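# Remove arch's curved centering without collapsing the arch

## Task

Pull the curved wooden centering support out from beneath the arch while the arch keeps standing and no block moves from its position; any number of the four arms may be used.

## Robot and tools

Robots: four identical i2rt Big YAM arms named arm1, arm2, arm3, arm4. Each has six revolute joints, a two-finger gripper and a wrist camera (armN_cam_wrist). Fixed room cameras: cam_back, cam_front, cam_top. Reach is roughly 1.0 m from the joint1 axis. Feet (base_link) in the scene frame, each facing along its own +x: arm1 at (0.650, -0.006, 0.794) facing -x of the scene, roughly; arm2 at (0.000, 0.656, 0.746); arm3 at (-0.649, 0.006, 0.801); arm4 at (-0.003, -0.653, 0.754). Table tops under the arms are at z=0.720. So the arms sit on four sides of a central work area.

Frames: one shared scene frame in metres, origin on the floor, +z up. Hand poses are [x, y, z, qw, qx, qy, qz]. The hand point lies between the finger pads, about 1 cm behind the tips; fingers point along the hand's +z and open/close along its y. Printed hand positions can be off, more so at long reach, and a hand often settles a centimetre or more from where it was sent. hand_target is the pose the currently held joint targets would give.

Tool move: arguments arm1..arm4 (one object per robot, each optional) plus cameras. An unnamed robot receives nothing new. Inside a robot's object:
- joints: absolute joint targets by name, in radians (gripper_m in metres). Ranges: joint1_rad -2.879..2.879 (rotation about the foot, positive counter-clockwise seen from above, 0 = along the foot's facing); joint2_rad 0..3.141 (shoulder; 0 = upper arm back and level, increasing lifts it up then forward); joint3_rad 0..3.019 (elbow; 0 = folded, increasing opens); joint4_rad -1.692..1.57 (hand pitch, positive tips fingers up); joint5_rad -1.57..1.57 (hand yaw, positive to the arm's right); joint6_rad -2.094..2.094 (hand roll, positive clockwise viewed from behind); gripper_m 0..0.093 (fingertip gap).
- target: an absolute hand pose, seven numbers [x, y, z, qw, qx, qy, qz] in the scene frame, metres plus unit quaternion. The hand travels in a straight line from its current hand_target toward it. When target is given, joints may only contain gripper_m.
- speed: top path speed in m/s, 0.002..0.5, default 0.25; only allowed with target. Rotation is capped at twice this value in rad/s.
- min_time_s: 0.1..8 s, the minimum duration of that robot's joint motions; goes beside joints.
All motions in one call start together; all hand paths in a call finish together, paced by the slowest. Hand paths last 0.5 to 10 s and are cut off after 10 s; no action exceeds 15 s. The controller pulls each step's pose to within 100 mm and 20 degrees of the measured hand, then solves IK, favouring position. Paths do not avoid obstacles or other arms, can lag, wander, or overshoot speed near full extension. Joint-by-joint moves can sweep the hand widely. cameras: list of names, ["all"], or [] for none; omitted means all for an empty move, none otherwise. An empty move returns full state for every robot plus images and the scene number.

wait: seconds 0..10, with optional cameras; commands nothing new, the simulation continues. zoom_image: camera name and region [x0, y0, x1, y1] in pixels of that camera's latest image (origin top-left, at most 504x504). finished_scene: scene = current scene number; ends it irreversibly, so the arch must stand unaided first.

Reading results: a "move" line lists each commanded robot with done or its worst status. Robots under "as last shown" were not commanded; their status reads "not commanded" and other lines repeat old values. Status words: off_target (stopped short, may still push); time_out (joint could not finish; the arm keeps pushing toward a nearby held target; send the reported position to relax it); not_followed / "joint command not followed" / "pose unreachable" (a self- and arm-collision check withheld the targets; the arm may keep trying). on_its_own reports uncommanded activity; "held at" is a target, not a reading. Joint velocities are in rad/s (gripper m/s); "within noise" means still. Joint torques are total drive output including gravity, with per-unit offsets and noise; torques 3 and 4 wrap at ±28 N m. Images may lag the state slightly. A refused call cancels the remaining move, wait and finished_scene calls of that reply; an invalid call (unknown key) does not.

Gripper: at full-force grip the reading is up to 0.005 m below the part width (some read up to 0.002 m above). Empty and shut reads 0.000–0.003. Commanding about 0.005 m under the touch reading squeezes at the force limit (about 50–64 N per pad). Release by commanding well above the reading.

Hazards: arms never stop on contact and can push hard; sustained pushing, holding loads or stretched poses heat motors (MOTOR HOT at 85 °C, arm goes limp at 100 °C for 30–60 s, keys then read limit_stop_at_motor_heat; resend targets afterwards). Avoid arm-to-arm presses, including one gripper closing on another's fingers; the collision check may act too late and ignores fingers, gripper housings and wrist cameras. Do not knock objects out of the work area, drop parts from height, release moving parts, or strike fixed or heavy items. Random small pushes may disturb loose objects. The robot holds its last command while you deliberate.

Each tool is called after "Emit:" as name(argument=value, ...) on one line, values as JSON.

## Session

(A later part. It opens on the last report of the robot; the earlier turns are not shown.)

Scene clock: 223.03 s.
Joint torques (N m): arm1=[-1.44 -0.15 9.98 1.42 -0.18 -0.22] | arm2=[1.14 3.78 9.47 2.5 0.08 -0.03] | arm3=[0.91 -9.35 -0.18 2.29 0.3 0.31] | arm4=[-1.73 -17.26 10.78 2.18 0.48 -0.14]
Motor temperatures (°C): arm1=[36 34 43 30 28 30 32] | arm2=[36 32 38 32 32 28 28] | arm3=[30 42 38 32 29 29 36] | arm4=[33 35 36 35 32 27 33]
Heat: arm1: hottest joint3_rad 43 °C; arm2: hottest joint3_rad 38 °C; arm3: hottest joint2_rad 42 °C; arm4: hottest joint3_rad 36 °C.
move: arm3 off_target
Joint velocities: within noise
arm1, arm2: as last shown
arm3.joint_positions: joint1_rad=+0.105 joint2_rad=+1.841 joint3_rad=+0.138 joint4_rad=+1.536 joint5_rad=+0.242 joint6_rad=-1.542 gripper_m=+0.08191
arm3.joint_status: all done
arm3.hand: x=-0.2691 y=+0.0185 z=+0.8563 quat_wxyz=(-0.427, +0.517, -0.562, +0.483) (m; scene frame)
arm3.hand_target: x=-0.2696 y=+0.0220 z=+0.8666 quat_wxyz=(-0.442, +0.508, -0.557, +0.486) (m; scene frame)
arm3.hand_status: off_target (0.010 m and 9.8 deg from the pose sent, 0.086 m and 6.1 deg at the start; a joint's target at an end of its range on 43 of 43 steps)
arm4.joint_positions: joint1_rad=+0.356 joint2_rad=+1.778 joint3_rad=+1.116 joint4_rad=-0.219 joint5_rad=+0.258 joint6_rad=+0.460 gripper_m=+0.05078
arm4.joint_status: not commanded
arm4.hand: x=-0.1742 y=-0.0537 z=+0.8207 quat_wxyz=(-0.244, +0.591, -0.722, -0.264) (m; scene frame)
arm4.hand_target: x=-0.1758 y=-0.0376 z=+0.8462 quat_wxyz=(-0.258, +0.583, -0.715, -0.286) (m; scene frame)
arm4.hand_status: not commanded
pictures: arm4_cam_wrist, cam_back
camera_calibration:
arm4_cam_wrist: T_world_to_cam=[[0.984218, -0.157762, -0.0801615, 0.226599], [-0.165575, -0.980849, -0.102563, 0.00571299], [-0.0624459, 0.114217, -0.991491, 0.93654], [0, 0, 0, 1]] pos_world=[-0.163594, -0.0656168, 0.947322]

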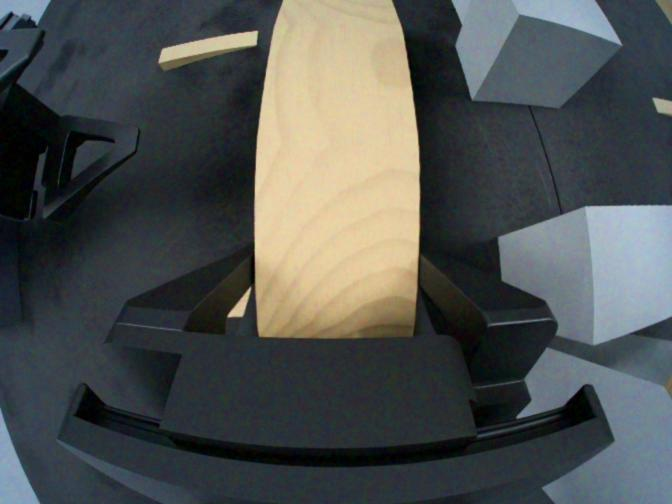

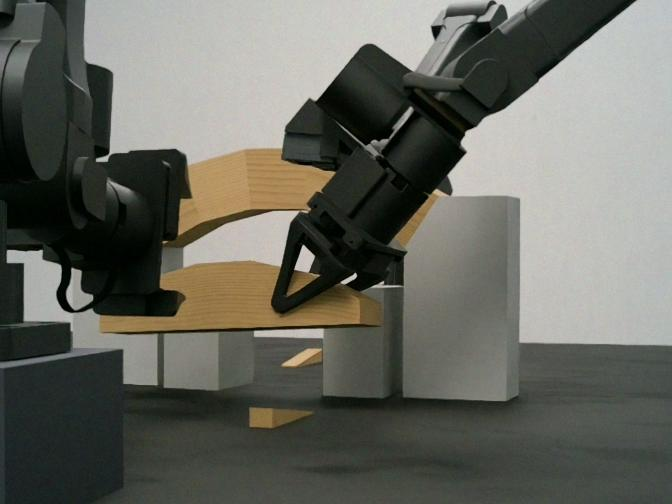

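Emit:
move(arm4={"target": [-0.1758, -0.0376, 0.785, 0.3032, -0.5956, 0.6974, 0.2589], "speed": 0.06, "joints": {"gripper_m": 0.044}}, arm3={"target": [-0.30, 0.024, 0.93, 0.4613, 0.03715, 0.8862, -0.01934], "speed": 0.2}, cameras=["arm4_cam_wrist", "cam_back"])

Scene clock: 229.00 s.
Joint torques (N m): arm1=[-1.55 -0.09 10 1.37 -0.17 -0.21] | arm2=[1.38 3.78 9.51 2.44 0.1 -0.02] | arm3=[-0.85 -2.78 15.13 0.75 0.12 0.18] | arm4=[-0.79 -17.73 7.84 3 0.59 -0.13]
Motor temperatures (°C): arm1=[36 34 43 30 28 30 32] | arm2=[36 32 38 32 32 28 28] | arm3=[30 42 39 32 29 29 35] | arm4=[33 35 37 35 32 27 33]
Heat: arm1: hottest joint3_rad 43 °C; arm2: hottest joint3_rad 38 °C; arm3: hottest joint2_rad 42 °C; arm4: hottest joint3_rad 37 °C.
move: arm3 off_target; arm4 off_target
Joint velocities: within noise
arm1, arm2: as last shown
arm3.joint_positions: joint1_rad=+0.112 joint2_rad=+0.811 joint3_rad=+0.263 joint4_rad=-0.126 joint5_rad=+0.182 joint6_rad=+0.123 gripper_m=+0.08191
arm3.joint_status: not commanded
arm3.hand: x=-0.3196 y=+0.0238 z=+0.8983 quat_wxyz=(-0.436, -0.026, -0.899, +0.025) (m; scene frame)
arm3.hand_target: x=-0.3017 y=+0.0239 z=+0.9302 quat_wxyz=(-0.462, -0.037, -0.886, +0.019) (m; scene frame)
arm3.hand_status: off_target (0.037 m and 3.6 deg from the pose sent, 0.080 m and 93.4 deg at the start)
arm4.joint_positions: joint1_rad=+0.372 joint2_rad=+1.886 joint3_rad=+1.103 joint4_rad=-0.093 joint5_rad=+0.357 joint6_rad=+0.406 gripper_m=+0.05078
arm4.joint_status: gripper_m off_target (ended at +0.05078, target +0.04400)
arm4.hand: x=-0.1696 y=-0.0462 z=+0.7733 quat_wxyz=(-0.291, +0.598, -0.707, -0.242) (m; scene frame)
arm4.hand_target: x=-0.1758 y=-0.0380 z=+0.7852 quat_wxyz=(-0.303, +0.595, -0.698, -0.259) (m; scene frame)
arm4.hand_status: off_target (0.016 m and 2.7 deg from the pose sent, 0.039 m and 7.4 deg at the start)
pictures: arm4_cam_wrist, cam_back
camera_calibration:
arm4_cam_wrist: T_world_to_cam=[[0.986177, -0.164479, 0.0200549, 0.142024], [-0.159825, -0.976172, -0.146781, 0.0443207], [0.0437194, 0.141546, -0.988966, 0.906413], [0, 0, 0, 1]] pos_world=[-0.172605, -0.0616749, 0.900068]

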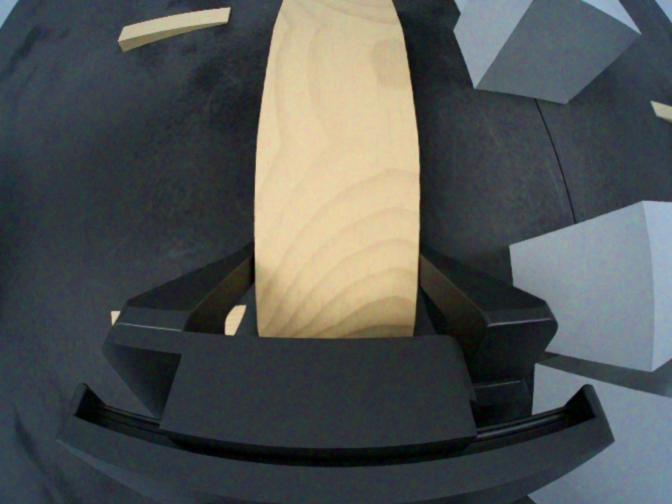

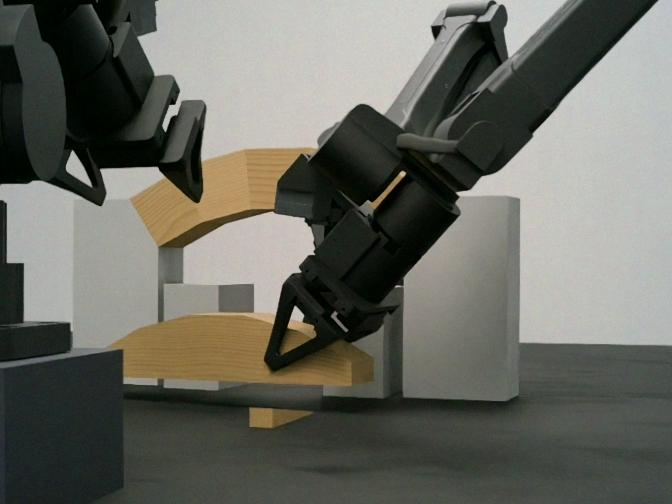

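Emit:
move(arm4={"target": [-0.1758, -0.038, 0.765, 0.3032, -0.5956, 0.6974, 0.2589], "speed": 0.04, "joints": {"gripper_m": 0.044}}, cameras=["cam_back"])

Emit:
zoom_image(camera="cam_back", region=[100, 300, 420, 440])

Scene clock: 230.40 s.
Joint torques (N m): arm1=[-1.67 -0.03 10 1.39 -0.18 -0.22] | arm2=[1.03 3.78 9.52 2.5 0.1 -0.02] | arm3=[-0.85 -3.02 15.08 0.76 0.13 0.2] | arm4=[-0.97 -17.96 7.47 3.02 0.53 -0.12]
Motor temperatures (°C): arm1=[36 34 43 30 28 30 32] | arm2=[36 32 38 32 32 28 28] | arm3=[30 41 40 32 29 29 35] | arm4=[33 35 37 35 32 27 33]
Heat: arm1: hottest joint3_rad 43 °C; arm2: hottest joint3_rad 38 °C; arm3: hottest joint2_rad 41 °C; arm4: hottest joint3_rad 37 °C.
move: arm4 off_target
Joint velocities: within noise
arm1, arm2, arm3: as last shown
arm3.joint_positions: joint1_rad=+0.112 joint2_rad=+0.811 joint3_rad=+0.263 joint4_rad=-0.126 joint5_rad=+0.182 joint6_rad=+0.124 gripper_m=+0.08191
arm4.joint_positions: joint1_rad=+0.373 joint2_rad=+1.926 joint3_rad=+1.092 joint4_rad=-0.044 joint5_rad=+0.360 joint6_rad=+0.406 gripper_m=+0.05078
arm4.joint_status: gripper_m off_target (ended at +0.05078, target +0.04400)
arm4.hand: x=-0.1691 y=-0.0470 z=+0.7522 quat_wxyz=(-0.292, +0.598, -0.707, -0.240) (m; scene frame)
arm4.hand_target: x=-0.1756 y=-0.0384 z=+0.7651 quat_wxyz=(-0.303, +0.595, -0.698, -0.259) (m; scene frame)
arm4.hand_status: off_target (0.017 m and 2.7 deg from the pose sent, 0.013 m and 2.7 deg at the start)
pictures: cam_back

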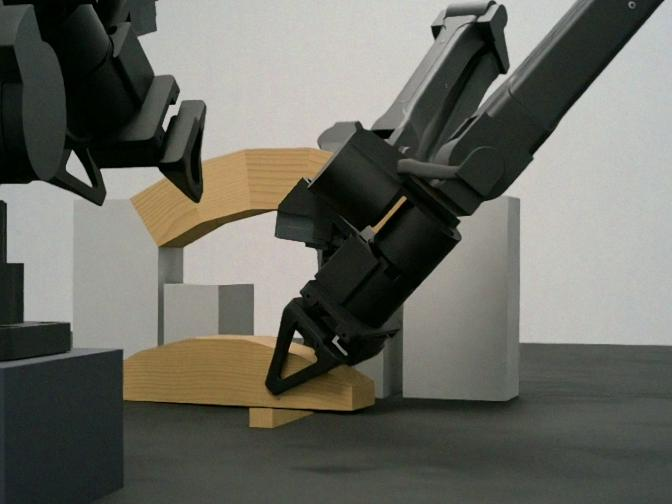

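Scaled by 1.575 from the camera's 672x504 image, which has a finer 960x720 frame.

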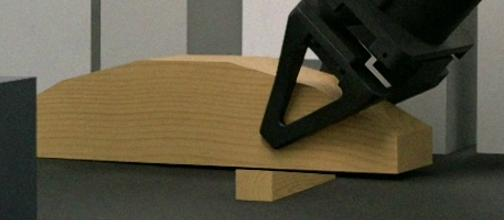

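Emit:
move(arm4={"target": [-0.1758, -0.0385, 0.755, 0.3032, -0.5956, 0.6974, 0.2589], "speed": 0.03, "joints": {"gripper_m": 0.044}}, cameras=["cam_back"])

Emit:
zoom_image(camera="cam_back", region=[100, 300, 420, 440])

Scene clock: 231.53 s.
Joint torques (N m): arm1=[-1.55 -0.09 9.99 1.36 -0.18 -0.22] | arm2=[1.26 3.96 9.48 2.45 0.1 -0.01] | arm3=[-0.85 -2.9 15.09 0.79 0.13 0.2] | arm4=[-0.73 -17.61 7.27 2.89 0.52 -0.13]
Motor temperatures (°C): arm1=[36 34 43 30 28 30 32] | arm2=[36 32 38 32 32 28 28] | arm3=[30 41 41 32 29 29 35] | arm4=[33 35 37 35 32 27 33]
Heat: arm1: hottest joint3_rad 43 °C; arm2: hottest joint3_rad 38 °C; arm3: hottest joint2_rad 41 °C; arm4: hottest joint3_rad 37 °C.
move: arm4 off_target
Joint velocities: within noise
arm1, arm2, arm3: as last shown
arm4.joint_positions: joint1_rad=+0.373 joint2_rad=+1.937 joint3_rad=+1.090 joint4_rad=-0.018 joint5_rad=+0.361 joint6_rad=+0.406 gripper_m=+0.05078
arm4.joint_status: gripper_m off_target (ended at +0.05078, target +0.04400)
arm4.hand: x=-0.1699 y=-0.0446 z=+0.7490 quat_wxyz=(-0.294, +0.595, -0.706, -0.246) (m; scene frame)
arm4.hand_target: x=-0.1757 y=-0.0388 z=+0.7551 quat_wxyz=(-0.303, +0.595, -0.698, -0.259) (m; scene frame)
arm4.hand_status: done (0.010 m and 2.0 deg from the pose sent, 0.011 m and 2.7 deg at the start)
pictures: cam_back

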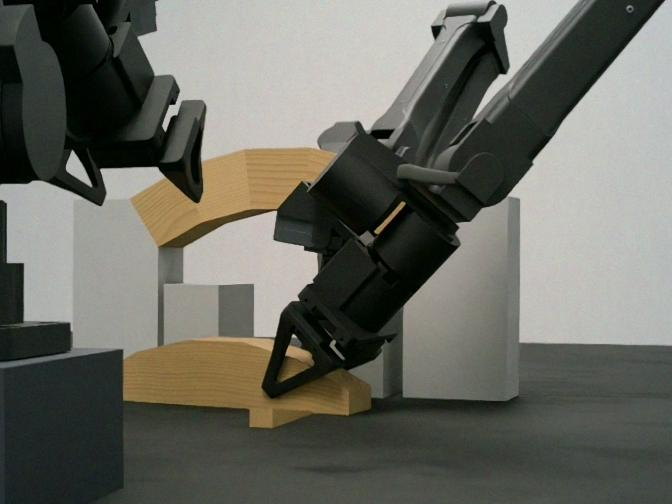

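Scaled by 1.575 from the camera's 672x504 image, which has a finer 960x720 frame.

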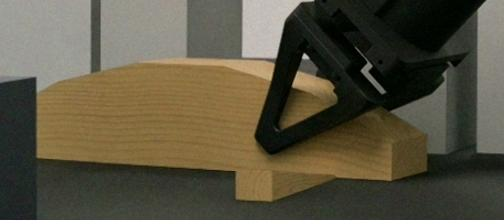

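Emit:
move(arm4={"target": [-0.1758, -0.0385, 0.745, 0.3032, -0.5956, 0.6974, 0.2589], "speed": 0.03, "joints": {"gripper_m": 0.044}}, cameras=["cam_back", "cam_front"])

Emit:
zoom_image(camera="cam_back", region=[100, 300, 420, 440])

Emit:
zoom_image(camera="cam_front", region=[190, 200, 470, 400])

Scene clock: 232.83 s.
Joint torques (N m): arm1=[-1.55 -0.09 10 1.4 -0.19 -0.22] | arm2=[1.2 3.66 9.52 2.47 0.11 -0.01] | arm3=[-0.97 -2.96 15.06 0.77 0.12 0.2] | arm4=[-0.5 -16.03 6.91 3 0.47 -0.1]
Motor temperatures (°C): arm1=[36 34 43 30 28 30 32] | arm2=[36 32 38 32 32 28 28] | arm3=[30 41 42 32 29 29 35] | arm4=[33 35 37 35 32 27 34]
Heat: arm1: hottest joint3_rad 43 °C; arm2: hottest joint3_rad 38 °C; arm3: hottest joint3_rad 42 °C; arm4: hottest joint3_rad 37 °C.
move: arm4 off_target
Joint velocities: within noise
arm1.joint_positions: joint1_rad=-0.304 joint2_rad=+0.797 joint3_rad=+0.097 joint4_rad=+0.022 joint5_rad=-0.215 joint6_rad=-0.136 gripper_m=+0.02591
arm1.joint_status: not commanded
arm1.hand: x=+0.3662 y=+0.0518 z=+0.8458 quat_wxyz=(-0.009, +0.896, -0.038, -0.442) (m; scene frame)
arm1.hand_target: x=+0.3510 y=+0.0616 z=+0.8702 quat_wxyz=(-0.020, +0.886, -0.037, -0.461) (m; scene frame)
arm1.hand_status: not commanded
arm2.joint_positions: joint1_rad=-0.491 joint2_rad=+0.571 joint3_rad=+1.396 joint4_rad=-1.145 joint5_rad=+0.158 joint6_rad=+0.378 gripper_m=+0.09396
arm2.joint_status: not commanded
arm2.hand: x=-0.1424 y=+0.4717 z=+1.3418 quat_wxyz=(-0.330, -0.780, -0.216, +0.486) (m; scene frame)
arm2.hand_target: x=-0.1404 y=+0.4751 z=+1.3501 quat_wxyz=(-0.336, -0.774, -0.213, +0.492) (m; scene frame)
arm2.hand_status: not commanded
arm3: as last shown
arm4.joint_positions: joint1_rad=+0.373 joint2_rad=+1.943 joint3_rad=+1.090 joint4_rad=+0.003 joint5_rad=+0.362 joint6_rad=+0.401 gripper_m=+0.05077
arm4.joint_status: gripper_m off_target (ended at +0.05078, target +0.04400)
arm4.hand: x=-0.1709 y=-0.0419 z=+0.7486 quat_wxyz=(-0.297, +0.594, -0.703, -0.252) (m; scene frame)
arm4.hand_target: x=-0.1756 y=-0.0387 z=+0.7450 quat_wxyz=(-0.303, +0.595, -0.698, -0.259) (m; scene frame)
arm4.hand_status: done (0.007 m and 1.3 deg from the pose sent, 0.009 m and 2.0 deg at the start)
pictures: cam_back, cam_front

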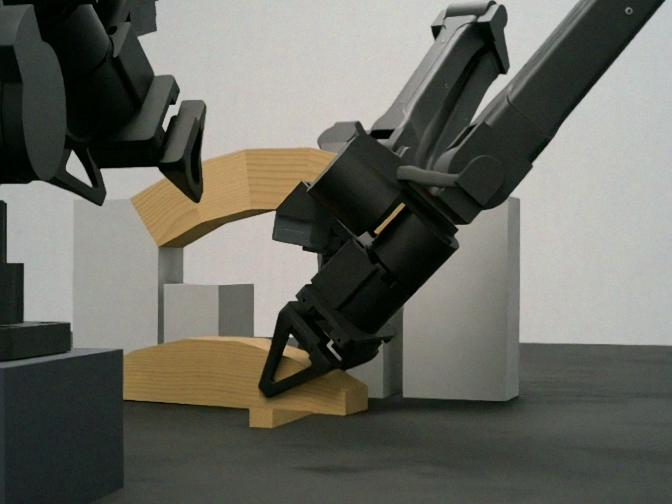

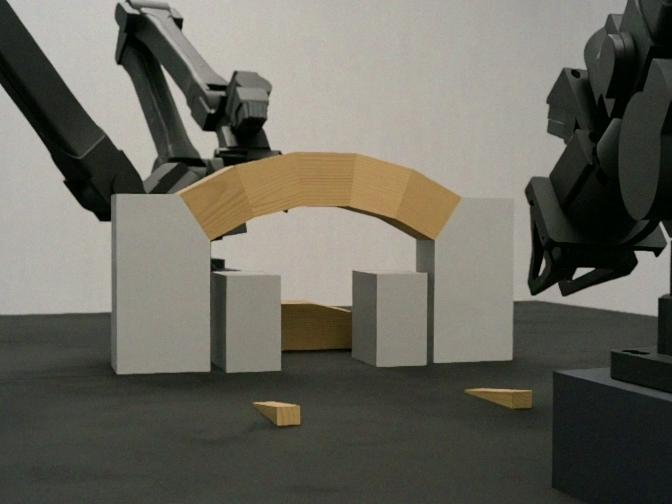

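Scaled by 1.575 from the camera's 672x504 image, which has a finer 960x720 frame.

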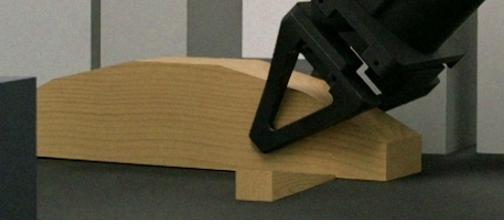

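Scaled by 1.800 from the camera's 672x504 image, which has a finer 960x720 frame.

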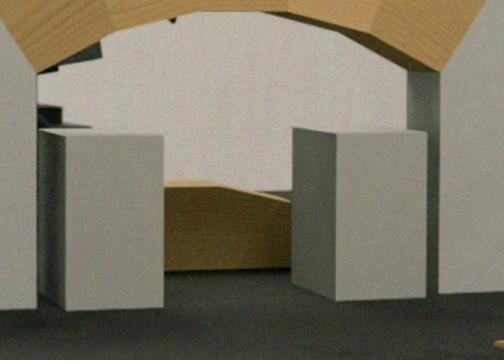

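Emit:
move(arm4={"joints": {"gripper_m": 0.053}})

Emit:
move(arm4={"joints": {"gripper_m": 0.075}}, cameras=["cam_back", "arm4_cam_wrist"])

Emit:
zoom_image(camera="cam_back", region=[100, 300, 420, 440])

Scene clock: 234.73 s.
Joint torques (N m): arm1=[-1.55 -0.09 10.03 1.36 -0.18 -0.23] | arm2=[1.08 4.01 9.51 2.5 0.1 -0.02] | arm3=[-0.97 -3.08 15.05 0.77 0.12 0.2] | arm4=[-1.08 -16.5 6.84 2.44 0.3 -0.06]
Motor temperatures (°C): arm1=[36 34 44 30 28 30 32] | arm2=[36 32 38 32 32 28 28] | arm3=[30 41 43 32 29 29 35] | arm4=[33 35 37 35 32 27 34]
Heat: arm1: hottest joint3_rad 44 °C; arm2: hottest joint3_rad 38 °C; arm3: hottest joint3_rad 43 °C; arm4: hottest joint3_rad 37 °C.
move: arm4 done
Joint velocities: within noise
arm1, arm2, arm3: as last shown
arm4.joint_positions: joint1_rad=+0.374 joint2_rad=+1.946 joint3_rad=+1.090 joint4_rad=+0.021 joint5_rad=+0.367 joint6_rad=+0.400 gripper_m=+0.05297
arm4.joint_status: all done
arm4.hand: x=-0.1716 y=-0.0393 z=+0.7500 quat_wxyz=(-0.301, +0.591, -0.702, -0.258) (m; scene frame)
arm4.hand_target: x=-0.1757 y=-0.0388 z=+0.7451 quat_wxyz=(-0.303, +0.596, -0.698, -0.259) (m; scene frame)
arm4.hand_status: not commanded
pictures: none

Scene clock: 235.30 s.
Joint torques (N m): arm1=[-1.67 -0.09 10 1.36 -0.18 -0.22] | arm2=[1.26 3.9 9.54 2.41 0.12 -0.02] | arm3=[-0.79 -2.9 15.1 0.77 0.13 0.2] | arm4=[-0.73 -16.67 6.89 2.18 0.32 -0.06]
Motor temperatures (°C): arm1=[36 34 44 30 28 30 32] | arm2=[36 32 38 32 32 28 28] | arm3=[30 41 43 32 29 29 35] | arm4=[33 35 37 35 32 27 34]
Heat: arm1: hottest joint3_rad 44 °C; arm2: hottest joint3_rad 38 °C; arm3: hottest joint3_rad 43 °C; arm4: hottest joint3_rad 37 °C.
move: arm4 done
Joint velocities: arm1=[within noise] | arm2=[-0.005 -0.005 0.002 0.002 0.168 -0.007 0] | arm3=[within noise] | arm4=[within noise]
arm1, arm2, arm3: as last shown
arm4.joint_positions: joint1_rad=+0.375 joint2_rad=+1.946 joint3_rad=+1.090 joint4_rad=+0.024 joint5_rad=+0.367 joint6_rad=+0.400 gripper_m=+0.07485
arm4.joint_status: all done
arm4.hand: x=-0.1722 y=-0.0391 z=+0.7504 quat_wxyz=(-0.302, +0.591, -0.702, -0.259) (m; scene frame)
arm4.hand_target: x=-0.1758 y=-0.0388 z=+0.7451 quat_wxyz=(-0.303, +0.596, -0.698, -0.259) (m; scene frame)
arm4.hand_status: not commanded
pictures: arm4_cam_wrist, cam_back
camera_calibration:
arm4_cam_wrist: T_world_to_cam=[[0.98646, -0.163821, 0.00766955, 0.155588], [-0.159484, -0.969144, -0.187946, 0.0787662], [0.0382224, 0.184178, -0.982149, 0.878404], [0, 0, 0, 1]] pos_world=[-0.174494, -0.0599586, 0.876335]

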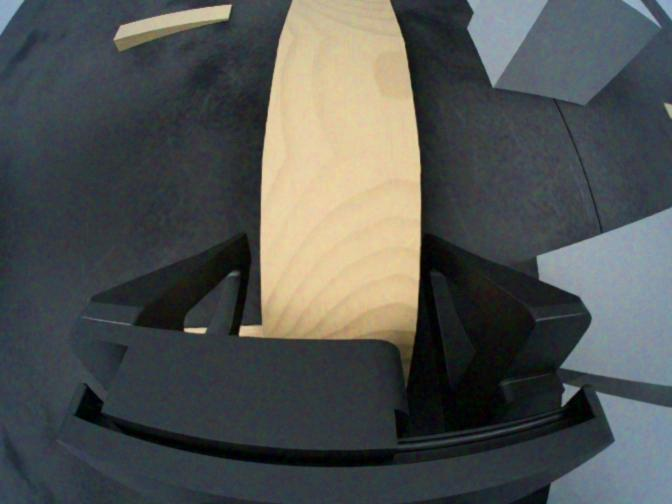

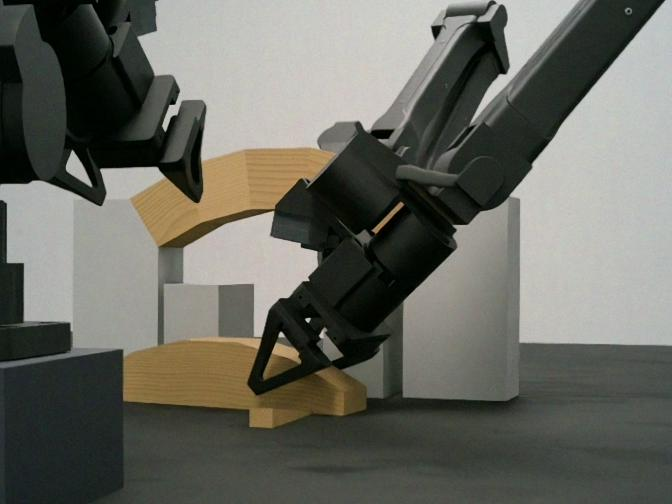

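Scaled by 1.575 from the camera's 672x504 image, which has a finer 960x720 frame.

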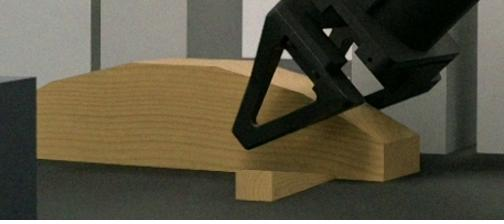

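Emit:
move(arm4={"target": [-0.188, -0.15, 0.88, 0.3032, -0.5956, 0.6974, 0.2589], "speed": 0.15, "joints": {"gripper_m": 0.085}})

Emit:
move(arm4={"target": [-0.22, -0.25, 0.95, 0.3032, -0.5956, 0.6974, 0.2589], "speed": 0.25}, cameras=["cam_back", "cam_front", "cam_top", "arm4_cam_wrist"])

Scene clock: 237.57 s.
Joint torques (N m): arm1=[-1.55 -0.03 10 1.36 -0.17 -0.22] | arm2=[1.2 3.66 9.51 2.4 0.1 -0.01] | arm3=[-0.91 -3.02 15.09 0.75 0.12 0.2] | arm4=[-1.03 -11.81 7.66 1.39 0.35 0.17]
Motor temperatures (°C): arm1=[36 34 44 30 28 30 32] | arm2=[36 32 38 32 32 28 28] | arm3=[30 41 44 32 29 29 35] | arm4=[33 35 37 35 32 27 33]
Heat: arm1: hottest joint3_rad 44 °C; arm2: hottest joint3_rad 38 °C; arm3: hottest joint3_rad 44 °C; arm4: hottest joint3_rad 37 °C.
move: arm4 done
Joint velocities: within noise
arm1, arm2, arm3: as last shown
arm4.joint_positions: joint1_rad=+0.491 joint2_rad=+1.497 joint3_rad=+0.923 joint4_rad=-0.271 joint5_rad=+0.443 joint6_rad=+0.470 gripper_m=+0.08494
arm4.joint_status: all done
arm4.hand: x=-0.1878 y=-0.1446 z=+0.8869 quat_wxyz=(-0.307, +0.596, -0.693, -0.265) (m; scene frame)
arm4.hand_target: x=-0.1880 y=-0.1499 z=+0.8802 quat_wxyz=(-0.303, +0.596, -0.697, -0.259) (m; scene frame)
arm4.hand_status: done (0.009 m and 1.0 deg from the pose sent, 0.171 m and 0.7 deg at the start)
pictures: none

Scene clock: 239.10 s.
Joint torques (N m): arm1=[-1.73 -0.09 9.98 1.4 -0.18 -0.21] | arm2=[1.14 3.96 9.48 2.44 0.1 -0.01] | arm3=[-0.97 -2.96 15.12 0.76 0.13 0.2] | arm4=[-0.85 -7.82 8.95 1.21 0.47 0.13]
Motor temperatures (°C): arm1=[36 34 44 30 28 30 32] | arm2=[36 32 39 32 32 28 28] | arm3=[30 41 45 32 29 29 35] | arm4=[33 35 36 35 32 27 33]
Heat: arm1: hottest joint3_rad 44 °C; arm2: hottest joint3_rad 39 °C; arm3: hottest joint3_rad 45 °C; arm4: hottest joint3_rad 36 °C.
move: arm4 done
Joint velocities: within noise
arm1, arm2, arm3: as last shown
arm4.joint_positions: joint1_rad=+0.696 joint2_rad=+1.233 joint3_rad=+0.883 joint4_rad=-0.590 joint5_rad=+0.569 joint6_rad=+0.657 gripper_m=+0.08494
arm4.joint_status: not commanded
arm4.hand: x=-0.2188 y=-0.2476 z=+0.9543 quat_wxyz=(-0.305, +0.596, -0.694, -0.263) (m; scene frame)
arm4.hand_target: x=-0.2199 y=-0.2500 z=+0.9500 quat_wxyz=(-0.303, +0.596, -0.697, -0.259) (m; scene frame)
arm4.hand_status: done (0.005 m and 0.6 deg from the pose sent, 0.127 m and 1.0 deg at the start)
pictures: arm4_cam_wrist, cam_back, cam_front, cam_top
camera_calibration:
arm4_cam_wrist: T_world_to_cam=[[0.989026, -0.147246, 0.012094, 0.166149], [-0.1419, -0.969522, -0.199729, -0.0774462], [0.0411347, 0.195821, -0.979777, 1.12016], [0, 0, 0, 1]] pos_world=[-0.221393, -0.269972, 1.08003]

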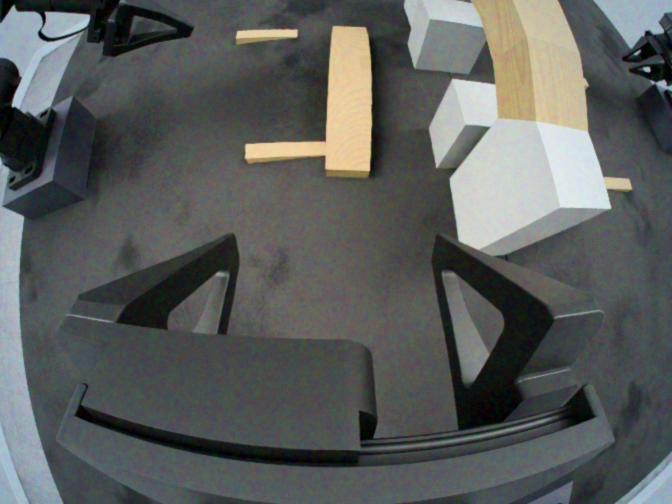

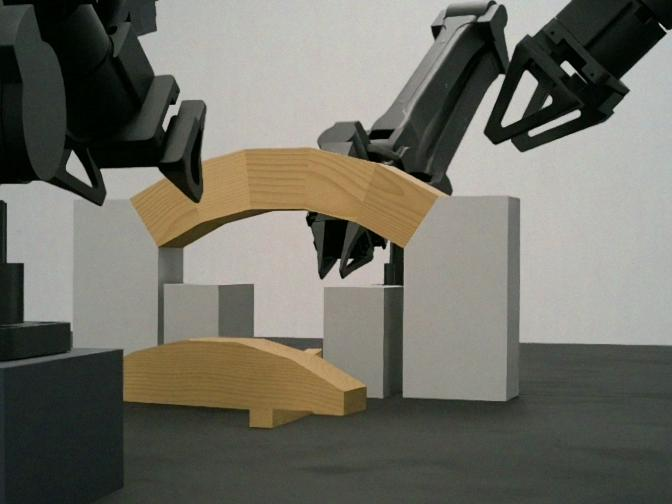

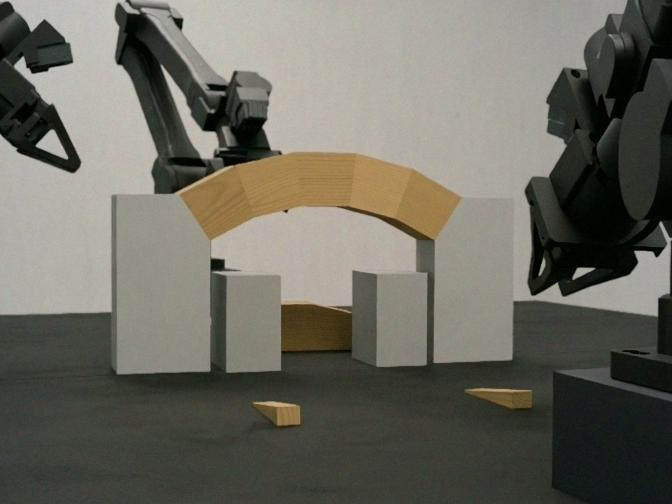

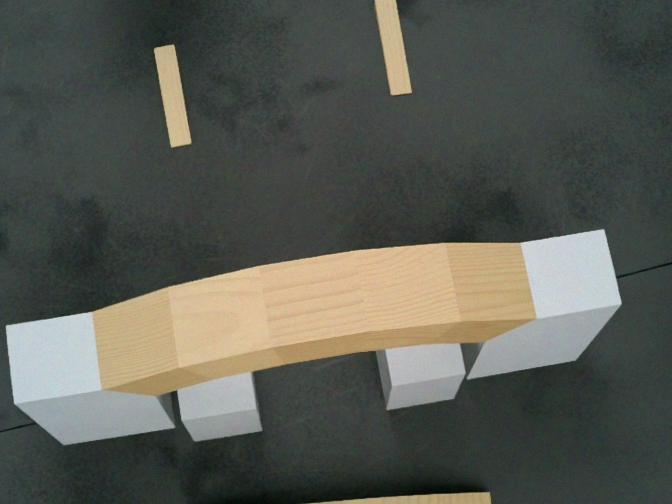

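Emit:
finished_scene(scene=1)

The scene is finished: the task was done.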